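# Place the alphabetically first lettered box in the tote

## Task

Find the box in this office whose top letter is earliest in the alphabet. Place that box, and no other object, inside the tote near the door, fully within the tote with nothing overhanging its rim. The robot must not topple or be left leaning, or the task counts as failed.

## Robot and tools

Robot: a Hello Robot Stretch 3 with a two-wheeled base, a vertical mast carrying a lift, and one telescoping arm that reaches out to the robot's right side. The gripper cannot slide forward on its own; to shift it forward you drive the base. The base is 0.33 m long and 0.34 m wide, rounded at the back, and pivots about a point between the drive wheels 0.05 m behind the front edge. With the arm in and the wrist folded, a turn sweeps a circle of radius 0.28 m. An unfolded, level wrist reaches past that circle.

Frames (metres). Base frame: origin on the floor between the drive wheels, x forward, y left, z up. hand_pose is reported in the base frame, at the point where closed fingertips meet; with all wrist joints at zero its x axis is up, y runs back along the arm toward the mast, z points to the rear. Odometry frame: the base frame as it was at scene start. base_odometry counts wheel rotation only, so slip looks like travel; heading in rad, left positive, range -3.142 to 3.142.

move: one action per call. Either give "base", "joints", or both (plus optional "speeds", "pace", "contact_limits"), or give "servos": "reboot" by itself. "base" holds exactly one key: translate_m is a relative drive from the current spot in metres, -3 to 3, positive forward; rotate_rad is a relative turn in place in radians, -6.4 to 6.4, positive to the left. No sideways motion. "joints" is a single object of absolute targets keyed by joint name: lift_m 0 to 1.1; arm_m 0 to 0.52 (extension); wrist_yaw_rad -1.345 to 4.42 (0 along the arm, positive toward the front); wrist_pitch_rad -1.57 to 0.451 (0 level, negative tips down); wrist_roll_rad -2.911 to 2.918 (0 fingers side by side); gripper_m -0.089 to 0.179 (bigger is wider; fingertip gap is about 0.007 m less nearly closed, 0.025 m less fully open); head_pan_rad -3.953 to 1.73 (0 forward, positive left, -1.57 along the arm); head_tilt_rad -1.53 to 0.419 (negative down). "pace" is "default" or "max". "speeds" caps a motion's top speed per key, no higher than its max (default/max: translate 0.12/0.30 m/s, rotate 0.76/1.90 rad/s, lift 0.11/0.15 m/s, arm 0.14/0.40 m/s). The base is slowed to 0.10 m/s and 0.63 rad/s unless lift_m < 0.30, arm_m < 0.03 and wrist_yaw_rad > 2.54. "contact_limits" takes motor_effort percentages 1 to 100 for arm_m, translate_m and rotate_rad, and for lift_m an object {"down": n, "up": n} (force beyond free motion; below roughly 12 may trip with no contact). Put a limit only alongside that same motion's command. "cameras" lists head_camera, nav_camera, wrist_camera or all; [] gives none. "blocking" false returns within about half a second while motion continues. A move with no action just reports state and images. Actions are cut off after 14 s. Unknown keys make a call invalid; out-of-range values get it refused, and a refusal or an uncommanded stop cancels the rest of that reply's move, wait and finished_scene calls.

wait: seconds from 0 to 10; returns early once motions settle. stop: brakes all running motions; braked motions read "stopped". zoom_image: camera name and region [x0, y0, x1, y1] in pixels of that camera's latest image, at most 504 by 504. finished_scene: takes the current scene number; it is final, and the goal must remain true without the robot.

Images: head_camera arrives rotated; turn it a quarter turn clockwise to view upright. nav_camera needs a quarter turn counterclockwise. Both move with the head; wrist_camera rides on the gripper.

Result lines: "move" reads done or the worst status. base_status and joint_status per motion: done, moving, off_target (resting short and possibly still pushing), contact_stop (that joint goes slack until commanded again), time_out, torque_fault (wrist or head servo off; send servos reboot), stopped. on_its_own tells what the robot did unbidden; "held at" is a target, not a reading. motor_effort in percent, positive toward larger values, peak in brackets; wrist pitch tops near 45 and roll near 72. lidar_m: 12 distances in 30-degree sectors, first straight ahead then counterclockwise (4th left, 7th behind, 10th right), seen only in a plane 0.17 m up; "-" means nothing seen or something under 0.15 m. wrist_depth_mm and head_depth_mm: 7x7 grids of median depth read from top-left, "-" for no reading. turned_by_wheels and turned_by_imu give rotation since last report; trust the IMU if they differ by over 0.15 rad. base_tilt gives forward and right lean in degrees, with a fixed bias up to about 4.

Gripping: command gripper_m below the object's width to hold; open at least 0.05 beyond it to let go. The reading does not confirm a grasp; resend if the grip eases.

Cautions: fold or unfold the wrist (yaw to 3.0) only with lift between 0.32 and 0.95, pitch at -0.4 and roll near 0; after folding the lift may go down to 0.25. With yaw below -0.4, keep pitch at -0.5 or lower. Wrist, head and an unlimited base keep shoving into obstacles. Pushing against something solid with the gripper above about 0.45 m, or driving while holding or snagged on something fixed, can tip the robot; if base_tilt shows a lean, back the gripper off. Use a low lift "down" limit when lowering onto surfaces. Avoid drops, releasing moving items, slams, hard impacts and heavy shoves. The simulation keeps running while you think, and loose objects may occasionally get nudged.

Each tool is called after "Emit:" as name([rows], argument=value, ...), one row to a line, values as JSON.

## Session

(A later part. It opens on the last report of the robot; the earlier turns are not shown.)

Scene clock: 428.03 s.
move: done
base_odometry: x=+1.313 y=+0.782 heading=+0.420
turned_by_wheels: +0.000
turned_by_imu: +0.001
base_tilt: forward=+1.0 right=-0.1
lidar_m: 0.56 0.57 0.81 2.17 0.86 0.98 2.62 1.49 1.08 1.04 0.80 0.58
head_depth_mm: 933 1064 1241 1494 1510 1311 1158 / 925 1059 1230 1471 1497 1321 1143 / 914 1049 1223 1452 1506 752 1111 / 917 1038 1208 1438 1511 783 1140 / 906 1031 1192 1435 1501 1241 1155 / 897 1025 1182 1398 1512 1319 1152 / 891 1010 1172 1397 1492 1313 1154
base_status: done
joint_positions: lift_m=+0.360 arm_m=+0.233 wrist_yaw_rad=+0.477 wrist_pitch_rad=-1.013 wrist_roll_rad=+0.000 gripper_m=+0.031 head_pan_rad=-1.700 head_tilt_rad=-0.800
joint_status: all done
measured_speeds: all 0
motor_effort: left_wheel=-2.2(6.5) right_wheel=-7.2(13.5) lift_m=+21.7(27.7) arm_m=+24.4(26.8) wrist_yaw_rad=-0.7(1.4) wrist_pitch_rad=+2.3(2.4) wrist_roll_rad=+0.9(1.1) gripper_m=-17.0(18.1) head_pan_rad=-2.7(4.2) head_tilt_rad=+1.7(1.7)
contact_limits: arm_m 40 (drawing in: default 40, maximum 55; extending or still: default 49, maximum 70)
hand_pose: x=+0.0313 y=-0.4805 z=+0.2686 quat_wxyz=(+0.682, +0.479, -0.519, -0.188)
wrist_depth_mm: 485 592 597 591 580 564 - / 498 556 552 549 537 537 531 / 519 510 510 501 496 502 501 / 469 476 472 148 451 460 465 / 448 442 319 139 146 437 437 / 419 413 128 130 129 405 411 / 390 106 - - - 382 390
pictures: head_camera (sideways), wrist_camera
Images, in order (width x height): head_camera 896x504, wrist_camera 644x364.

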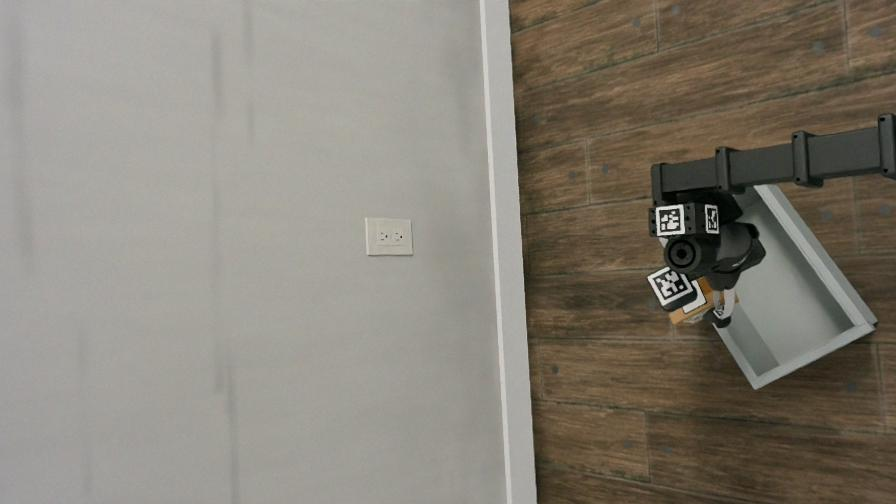

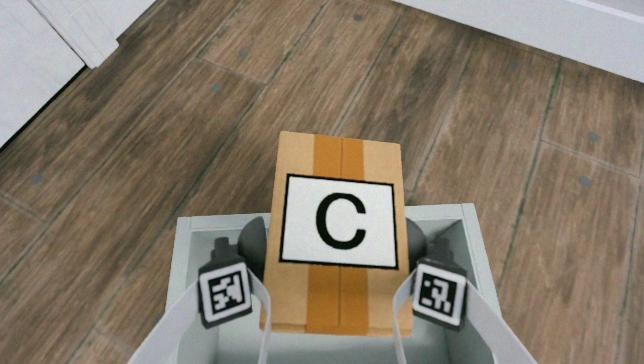

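Emit:
move(joints={"lift_m": 0.175}, contact_limits={"lift_m": {"down": 16}}, cameras=["wrist_camera", "head_camera"])

Emit:
move(joints={"lift_m": 0.09}, speeds={"lift_m": 0.03}, contact_limits={"lift_m": {"down": 15}}, cameras=["wrist_camera", "head_camera"])

Scene clock: 440.93 s.
move: done
base_odometry: x=+1.313 y=+0.782 heading=+0.420
turned_by_wheels: +0.000
turned_by_imu: +0.001
base_tilt: forward=+0.9 right=-0.3
lidar_m: 0.56 0.57 0.81 2.16 0.87 0.98 2.62 1.49 1.07 1.03 0.80 0.58
head_depth_mm: 933 1066 1239 1488 1505 1310 1161 / 932 1054 1227 1484 1520 1309 1161 / 919 1050 1218 1461 1505 1313 852 / 911 1046 1211 1449 1501 1228 1128 / 907 1034 1205 1438 1506 1317 1161 / 900 1023 1184 1408 1512 1310 1162 / 899 1023 1180 1413 1514 1304 1164
base_status: not commanded
joint_positions: lift_m=+0.175 arm_m=+0.233 wrist_yaw_rad=+0.477 wrist_pitch_rad=-1.013 wrist_roll_rad=+0.000 gripper_m=+0.031 head_pan_rad=-1.700 head_tilt_rad=-0.800
joint_status: all done
measured_speeds: all 0
motor_effort: left_wheel=-2.4(2.6) right_wheel=-7.3(7.9) lift_m=+22.5(23.9) arm_m=+23.5(24.2) wrist_yaw_rad=-0.3(1.3) wrist_pitch_rad=+2.1(2.6) wrist_roll_rad=+0.8(1.3) gripper_m=-17.3(17.9) head_pan_rad=-2.1(3.9) head_tilt_rad=+1.2(2.2)
contact_limits: arm_m 40 (drawing in: default 40, maximum 55; extending or still: default 49, maximum 70); lift_m down 16 (down: maximum 72; up: maximum 65)
hand_pose: x=+0.0313 y=-0.4805 z=+0.0836 quat_wxyz=(+0.682, +0.479, -0.519, -0.188)
wrist_depth_mm: 348 347 344 345 344 340 343 / 320 323 319 321 321 317 315 / 160 170 168 160 174 179 172 / - 205 223 149 207 229 - / - - - 139 144 - - / - - 129 130 129 - - / - 97 - - - - -
pictures: head_camera (sideways), wrist_camera
Images, in order (width x height): head_camera 896x504, wrist_camera 644x364.

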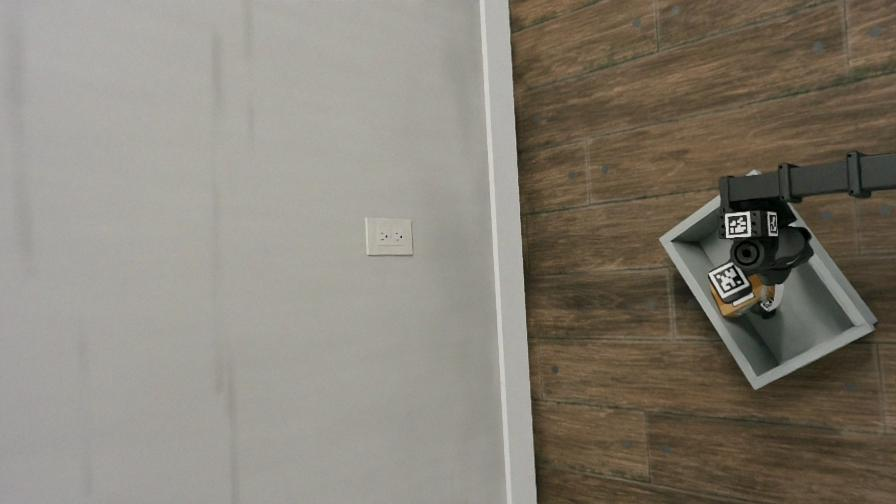

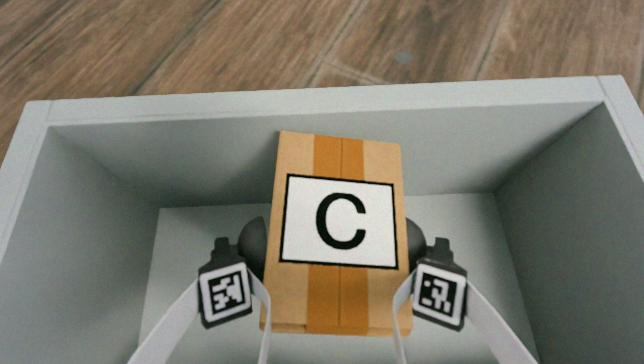

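Scene clock: 443.67 s.
move: contact_stop
base_odometry: x=+1.313 y=+0.782 heading=+0.420
turned_by_wheels: +0.000
turned_by_imu: +0.000
base_tilt: forward=+0.9 right=-0.2
lidar_m: 0.56 0.57 0.81 2.17 0.86 0.98 2.62 1.49 1.08 1.04 0.80 0.58
head_depth_mm: 931 1070 1254 1494 1516 1315 1161 / 923 1058 1232 1467 1516 1321 1164 / 920 1043 1214 1471 1506 1321 959 / 913 1042 1210 1439 1512 1258 1115 / 901 1030 1201 1428 1506 1312 1139 / 903 1025 1185 1408 1496 1310 1167 / 899 1020 1178 1407 1514 1310 1166
base_status: not commanded
joint_positions: lift_m=+0.106 arm_m=+0.233 wrist_yaw_rad=+0.477 wrist_pitch_rad=-0.962 wrist_roll_rad=-0.011 gripper_m=+0.031 head_pan_rad=-1.700 head_tilt_rad=-0.800
joint_status: lift_m contact_stop (moved -0.068 of -0.085)
measured_speeds: translate_m=+0.000 rotate_rad=+0.000 lift_m=+0.001 arm_m=+0.000 wrist_yaw_rad=+0.000 wrist_pitch_rad=+0.000 wrist_roll_rad=+0.000 head_pan_rad=+0.000 head_tilt_rad=+0.000
on_its_own: lift_m is slack since a contact_stop (your +0.090 is given up)
motor_effort: left_wheel=-1.8(2.5) right_wheel=-6.4(7.9) lift_m=+23.5(23.8) arm_m=+23.0(24.0) wrist_yaw_rad=-1.4(1.7) wrist_pitch_rad=-7.3(8.0) wrist_roll_rad=+4.5(4.6) gripper_m=-16.9(18.0) head_pan_rad=-2.1(3.9) head_tilt_rad=-0.4(1.6)
contact_limits: arm_m 40 (drawing in: default 40, maximum 55; extending or still: default 49, maximum 70); lift_m down 15 (down: maximum 72; up: maximum 65)
hand_pose: x=+0.0366 y=-0.4906 z=+0.0212 quat_wxyz=(+0.689, +0.467, -0.528, -0.168)
wrist_depth_mm: 107 108 110 115 116 110 116 / 127 128 130 132 135 136 138 / 149 158 160 157 165 170 166 / - 192 195 147 155 199 - / - 192 186 137 145 191 - / - 179 125 129 128 178 175 / - 162 165 162 164 161 166
pictures: head_camera (sideways), wrist_camera
Images, in order (width x height): head_camera 896x504, wrist_camera 644x364.

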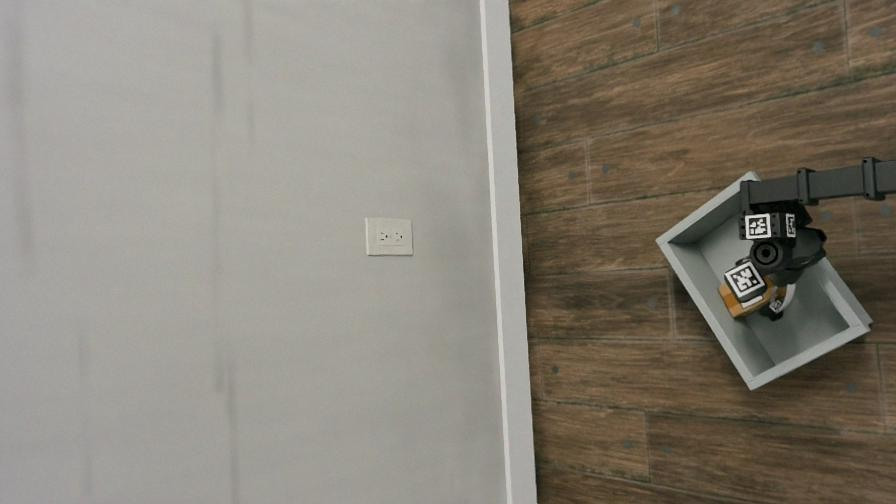

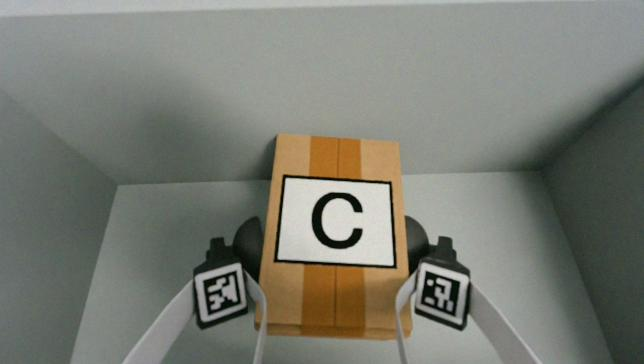

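Emit:
move(joints={"lift_m": 0.112}, speeds={"lift_m": 0.03}, cameras=[])

Emit:
move(joints={"gripper_m": 0.12}, cameras=["wrist_camera"])

Emit:
move(joints={"lift_m": 0.3}, cameras=["wrist_camera"])

Scene clock: 450.70 s.
move: done
base_odometry: x=+1.313 y=+0.782 heading=+0.420
turned_by_wheels: +0.000
turned_by_imu: +0.001
base_tilt: forward=+0.9 right=-0.3
lidar_m: 0.56 0.57 0.81 2.17 0.86 0.98 2.62 1.48 1.08 1.04 0.80 0.58
head_depth_mm: 936 1067 1243 1494 1508 1311 1167 / 926 1047 1226 1484 1503 1314 1166 / 917 1047 1220 1459 1512 1308 952 / 912 1038 1213 1449 1508 1265 1105 / 910 1034 1205 1439 1501 1312 1141 / 904 1025 1195 1419 1511 1311 1160 / 892 1015 1180 1403 1495 1311 1160
base_status: not commanded
joint_positions: lift_m=+0.112 arm_m=+0.233 wrist_yaw_rad=+0.477 wrist_pitch_rad=-0.980 wrist_roll_rad=-0.010 gripper_m=+0.031 head_pan_rad=-1.700 head_tilt_rad=-0.800
joint_status: all done
measured_speeds: all 0
motor_effort: left_wheel=-1.8(2.0) right_wheel=-6.7(7.0) lift_m=+27.6(27.7) arm_m=+22.4(22.7) wrist_yaw_rad=-1.7(1.8) wrist_pitch_rad=-3.8(6.4) wrist_roll_rad=+4.2(4.4) gripper_m=-16.8(17.5) head_pan_rad=-1.9(3.5) head_tilt_rad=-0.5(1.1)
contact_limits: arm_m 40 (drawing in: default 40, maximum 55; extending or still: default 49, maximum 70)
hand_pose: x=+0.0348 y=-0.4870 z=+0.0244 quat_wxyz=(+0.688, +0.472, -0.523, -0.174)
wrist_depth_mm: 114 111 113 118 119 117 119 / 135 133 135 137 144 141 142 / 154 164 166 158 171 174 171 / - 191 204 149 154 - - / - 191 188 138 146 194 - / - 181 129 129 128 181 178 / - 168 168 164 166 167 168

Scene clock: 452.13 s.
move: done
base_odometry: x=+1.313 y=+0.782 heading=+0.420
turned_by_wheels: +0.000
turned_by_imu: +0.000
base_tilt: forward=+1.0 right=-0.2
lidar_m: 0.56 0.57 0.81 2.17 0.86 0.98 2.62 1.49 1.08 1.04 0.80 0.58
head_depth_mm: 933 1064 1241 1490 1511 1313 1164 / 923 1058 1232 1481 1511 1307 1160 / 921 1048 1213 1451 1507 1312 953 / 914 1037 1215 1443 1508 1258 1110 / 906 1035 1193 1426 1516 1308 1122 / 897 1026 1189 1415 1506 1302 1163 / 896 1020 1185 1400 1498 1309 1167
base_status: not commanded
joint_positions: lift_m=+0.112 arm_m=+0.233 wrist_yaw_rad=+0.477 wrist_pitch_rad=-1.005 wrist_roll_rad=-0.005 gripper_m=+0.120 head_pan_rad=-1.700 head_tilt_rad=-0.800
joint_status: all done
measured_speeds: all 0
motor_effort: left_wheel=-1.8(2.1) right_wheel=-6.9(7.1) lift_m=+27.8(27.9) arm_m=+21.5(22.4) wrist_yaw_rad=-1.5(2.1) wrist_pitch_rad=+0.8(4.1) wrist_roll_rad=+2.2(4.4) gripper_m=-0.5(92.5) head_pan_rad=-2.8(3.6) head_tilt_rad=-0.8(1.1)
contact_limits: arm_m 40 (drawing in: default 40, maximum 55; extending or still: default 49, maximum 70)
hand_pose: x=+0.0322 y=-0.4820 z=+0.0215 quat_wxyz=(+0.684, +0.478, -0.520, -0.184)
wrist_depth_mm: 118 115 117 120 121 122 124 / 136 143 140 143 151 149 149 / 161 174 168 161 182 189 180 / - 198 197 148 151 - - / - 190 186 138 187 188 - / - 125 134 130 133 125 176 / - 164 166 166 165 125 163
Images, in order (width x height): wrist_camera 644x364.

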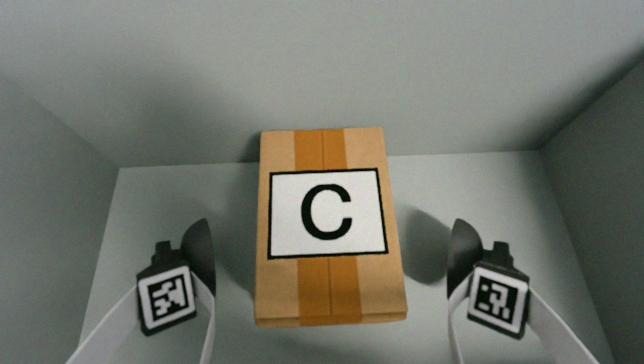

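Scene clock: 454.67 s.
move: done
base_odometry: x=+1.313 y=+0.782 heading=+0.420
turned_by_wheels: +0.000
turned_by_imu: +0.000
base_tilt: forward=+0.9 right=+0.0
lidar_m: 0.56 0.57 0.81 2.18 0.86 0.98 2.63 1.48 1.08 1.03 0.80 0.58
head_depth_mm: 931 1069 1246 1496 1509 1308 1159 / 920 1057 1231 1484 1499 1314 1156 / 927 1043 1223 1457 1506 1242 731 / 915 1032 1208 1445 1517 897 1137 / 900 1031 1188 1432 1513 1294 1139 / 903 1024 1184 1424 1498 1303 1164 / 896 1021 1175 1399 1501 1311 1157
base_status: not commanded
joint_positions: lift_m=+0.300 arm_m=+0.233 wrist_yaw_rad=+0.477 wrist_pitch_rad=-1.006 wrist_roll_rad=-0.005 gripper_m=+0.120 head_pan_rad=-1.700 head_tilt_rad=-0.800
joint_status: all done
measured_speeds: all 0
motor_effort: left_wheel=-1.8(2.1) right_wheel=-6.9(7.2) lift_m=+29.9(33.1) arm_m=+21.1(22.0) wrist_yaw_rad=-1.5(2.1) wrist_pitch_rad=+1.0(1.3) wrist_roll_rad=+2.3(2.6) gripper_m=-0.2(1.6) head_pan_rad=-1.9(3.1) head_tilt_rad=-0.4(1.6)
contact_limits: arm_m 40 (drawing in: default 40, maximum 55; extending or still: default 49, maximum 70)
hand_pose: x=+0.0321 y=-0.4817 z=+0.2093 quat_wxyz=(+0.684, +0.478, -0.519, -0.184)
wrist_depth_mm: 469 525 519 520 522 515 500 / 473 479 480 468 473 474 463 / 443 439 443 439 434 438 434 / 410 410 417 411 416 402 403 / 379 377 316 323 337 267 381 / 361 123 - 309 - 125 358 / 344 121 - 298 - 115 336
Images, in order (width x height): wrist_camera 644x364.

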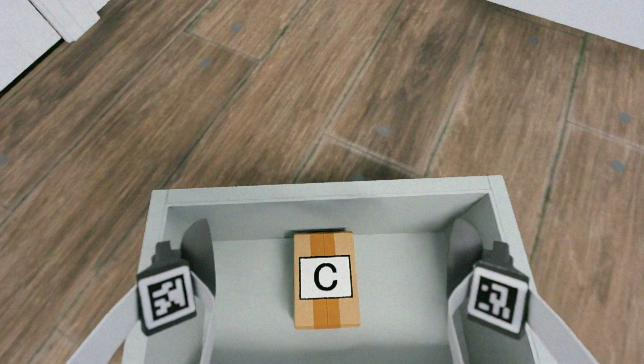

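Emit:
move(base={"translate_m": -1.3}, joints={"lift_m": 0.6, "arm_m": 0.0, "head_pan_rad": -3.1, "head_tilt_rad": -0.3}, pace="max", cameras=["head_camera"])

Emit:
move(base={"translate_m": -0.35}, pace="max", cameras=["head_camera"])

Scene clock: 478.83 s.
move: done
base_odometry: x=+0.126 y=+0.252 heading=+0.420
turned_by_wheels: +0.000
turned_by_imu: +0.005
base_tilt: forward=+1.1 right=+0.0
lidar_m: 1.84 0.98 0.71 0.68 0.71 0.96 1.30 1.50 1.09 1.04 1.08 1.47
head_depth_mm: 1627 1690 1792 1320 1995 1803 1594 / 1640 1718 1803 1429 2003 2001 1597 / 1654 1728 1812 1435 2045 2003 1575 / 1658 1750 1825 1417 2035 1903 1566 / 1672 1770 1854 1385 1653 1933 1565 / 1695 1784 1836 1528 2118 1890 1560 / 1706 1795 1874 1380 2154 1956 1581
base_status: done
joint_positions: lift_m=+0.600 arm_m=+0.002 wrist_yaw_rad=+0.477 wrist_pitch_rad=-1.008 wrist_roll_rad=-0.004 gripper_m=+0.120 head_pan_rad=-3.100 head_tilt_rad=-0.300
joint_status: all done
joint sent to its limit — arm_m, lower limit.
measured_speeds: all 0
motor_effort: left_wheel=-4.2(12.7) right_wheel=-3.5(11.4) lift_m=+21.0(33.8) arm_m=-7.4(24.9) wrist_yaw_rad=-1.4(2.3) wrist_pitch_rad=+1.2(1.7) wrist_roll_rad=+1.9(2.4) gripper_m=+0.0(1.5) head_pan_rad=+2.2(5.9) head_tilt_rad=-1.2(6.2)
hand_pose: x=+0.0319 y=-0.2502 z=+0.5092 quat_wxyz=(+0.684, +0.479, -0.519, -0.185)
wrist_depth_mm: 921 919 915 917 878 - - / 849 830 864 863 843 839 824 / 797 797 782 767 789 767 781 / 751 722 717 719 712 715 730 / 698 677 682 677 685 678 674 / 639 123 635 633 633 126 627 / 613 587 594 601 599 128 592
pictures: head_camera (sideways)
Images, in order (width x height): head_camera 896x504.

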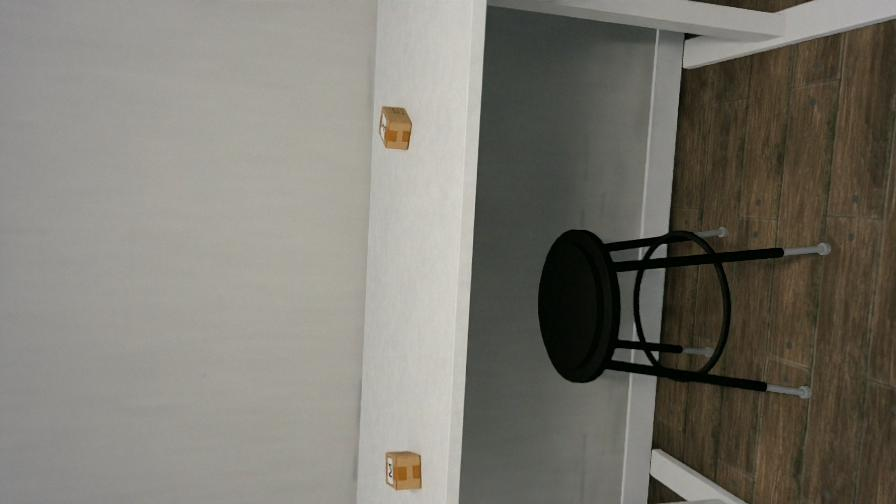

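Scene clock: 483.27 s.
move: done
base_odometry: x=-0.194 y=+0.109 heading=+0.420
turned_by_wheels: +0.000
turned_by_imu: +0.001
base_tilt: forward=+1.0 right=+0.0
lidar_m: 2.19 0.98 0.71 0.68 0.71 0.96 0.95 1.04 1.09 1.05 1.09 1.48
head_depth_mm: 1321 1375 1457 1202 900 1746 1583 / 1321 1397 1466 1111 897 1757 1585 / 1347 1406 1489 1193 889 1802 1574 / 1354 1424 1499 1175 1336 1784 1539 / 1361 1431 1516 1169 1334 1225 1572 / 1372 1445 1530 1155 1339 1224 1517 / 1393 1465 1540 1151 1741 1860 1559
base_status: done
joint_positions: lift_m=+0.600 arm_m=+0.002 wrist_yaw_rad=+0.477 wrist_pitch_rad=-1.008 wrist_roll_rad=-0.004 gripper_m=+0.120 head_pan_rad=-3.100 head_tilt_rad=-0.300
joint_status: not commanded
measured_speeds: all 0
motor_effort: left_wheel=-7.6(12.7) right_wheel=+0.1(11.1) lift_m=+21.3(21.7) arm_m=-2.0(7.7) wrist_yaw_rad=-1.4(2.1) wrist_pitch_rad=+1.3(1.6) wrist_roll_rad=+1.8(2.2) gripper_m=+1.4(1.4) head_pan_rad=+3.0(4.5) head_tilt_rad=-0.7(2.4)
hand_pose: x=+0.0319 y=-0.2502 z=+0.5092 quat_wxyz=(+0.684, +0.479, -0.519, -0.185)
wrist_depth_mm: 920 925 915 900 920 - - / 840 850 847 836 829 853 803 / 780 773 777 776 778 793 785 / 746 732 716 728 698 719 730 / 690 683 675 677 677 667 675 / 641 123 627 645 637 125 637 / 596 586 603 597 600 129 598
pictures: head_camera (sideways)
Images, in order (width x height): head_camera 896x504.

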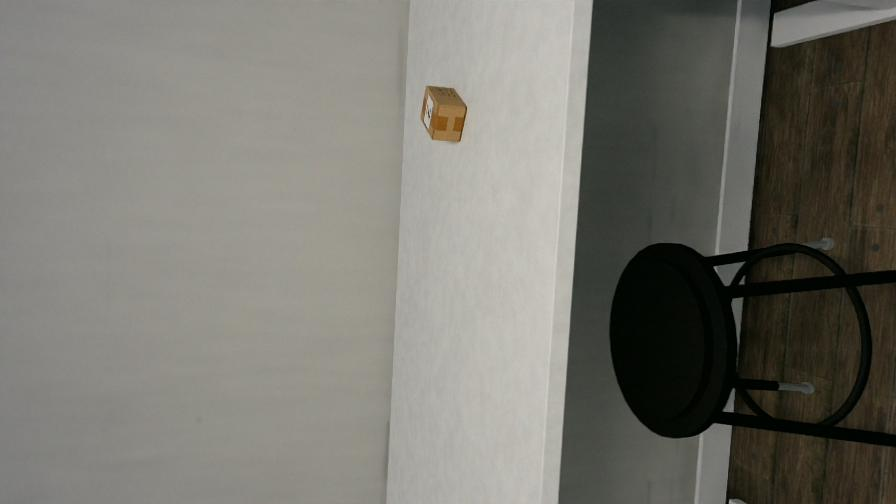

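Emit:
zoom_image(camera="head_camera", region=[405, 75, 485, 150])

Emit:
move(joints={"head_pan_rad": -2.72}, pace="max", cameras=["head_camera"])

Scaled by 6.300 (camera's finer frame: 1280x720).

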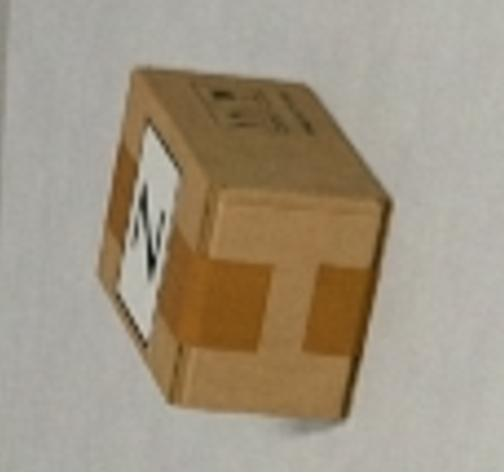

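Scene clock: 486.43 s.
move: done
base_odometry: x=-0.194 y=+0.109 heading=+0.420
turned_by_wheels: +0.000
turned_by_imu: +0.000
base_tilt: forward=+1.1 right=-0.1
lidar_m: 2.18 0.97 0.71 0.68 0.71 0.96 0.95 1.04 1.09 1.05 1.09 1.48
head_depth_mm: 1336 1396 1460 1207 853 1194 1503 / 1397 1465 1523 1195 898 1189 1590 / 1459 1533 1610 1189 1769 1455 1488 / 1524 1608 1711 1100 1899 1925 1572 / 1597 1667 1756 1161 1488 1618 1586 / 1457 1512 1593 1153 1758 1805 1527 / 1289 1334 1389 1365 1507 1580 1545
base_status: not commanded
joint_positions: lift_m=+0.600 arm_m=+0.002 wrist_yaw_rad=+0.477 wrist_pitch_rad=-1.008 wrist_roll_rad=-0.004 gripper_m=+0.120 head_pan_rad=-2.710 head_tilt_rad=-0.300
joint_status: all done
measured_speeds: all 0
motor_effort: left_wheel=-7.6(7.8) right_wheel=+0.1(0.7) lift_m=+21.5(21.8) arm_m=+2.1(2.1) wrist_yaw_rad=-1.7(2.0) wrist_pitch_rad=+1.3(1.6) wrist_roll_rad=+2.0(2.1) gripper_m=+0.5(1.0) head_pan_rad=+2.5(4.2) head_tilt_rad=-0.7(1.1)
hand_pose: x=+0.0319 y=-0.2502 z=+0.5092 quat_wxyz=(+0.684, +0.479, -0.519, -0.185)
wrist_depth_mm: 907 913 917 919 899 - - / 855 853 847 835 838 835 811 / 780 773 774 795 785 767 762 / 730 749 724 714 727 721 732 / 682 671 672 673 665 676 679 / 643 123 634 637 627 125 635 / 616 587 593 610 596 128 602
pictures: head_camera (sideways)
Images, in order (width x height): head_camera 896x504.

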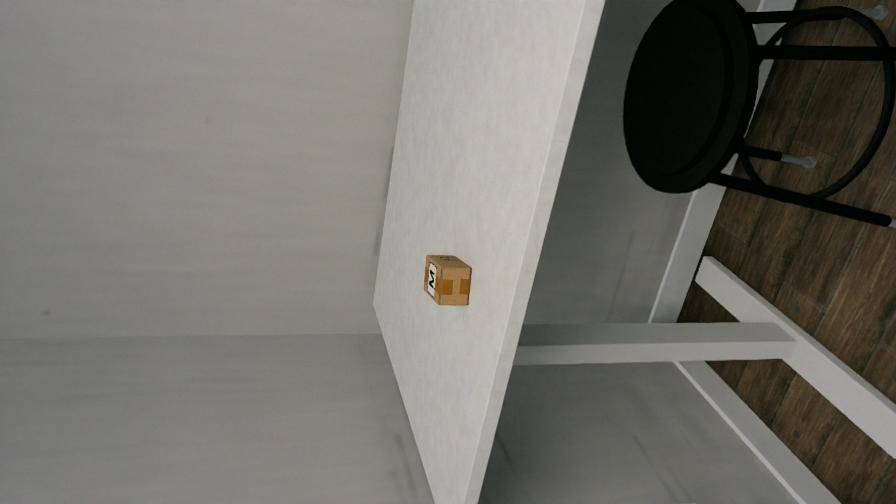

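Emit:
finished_scene(scene=2)

The scene is finished: the task was done.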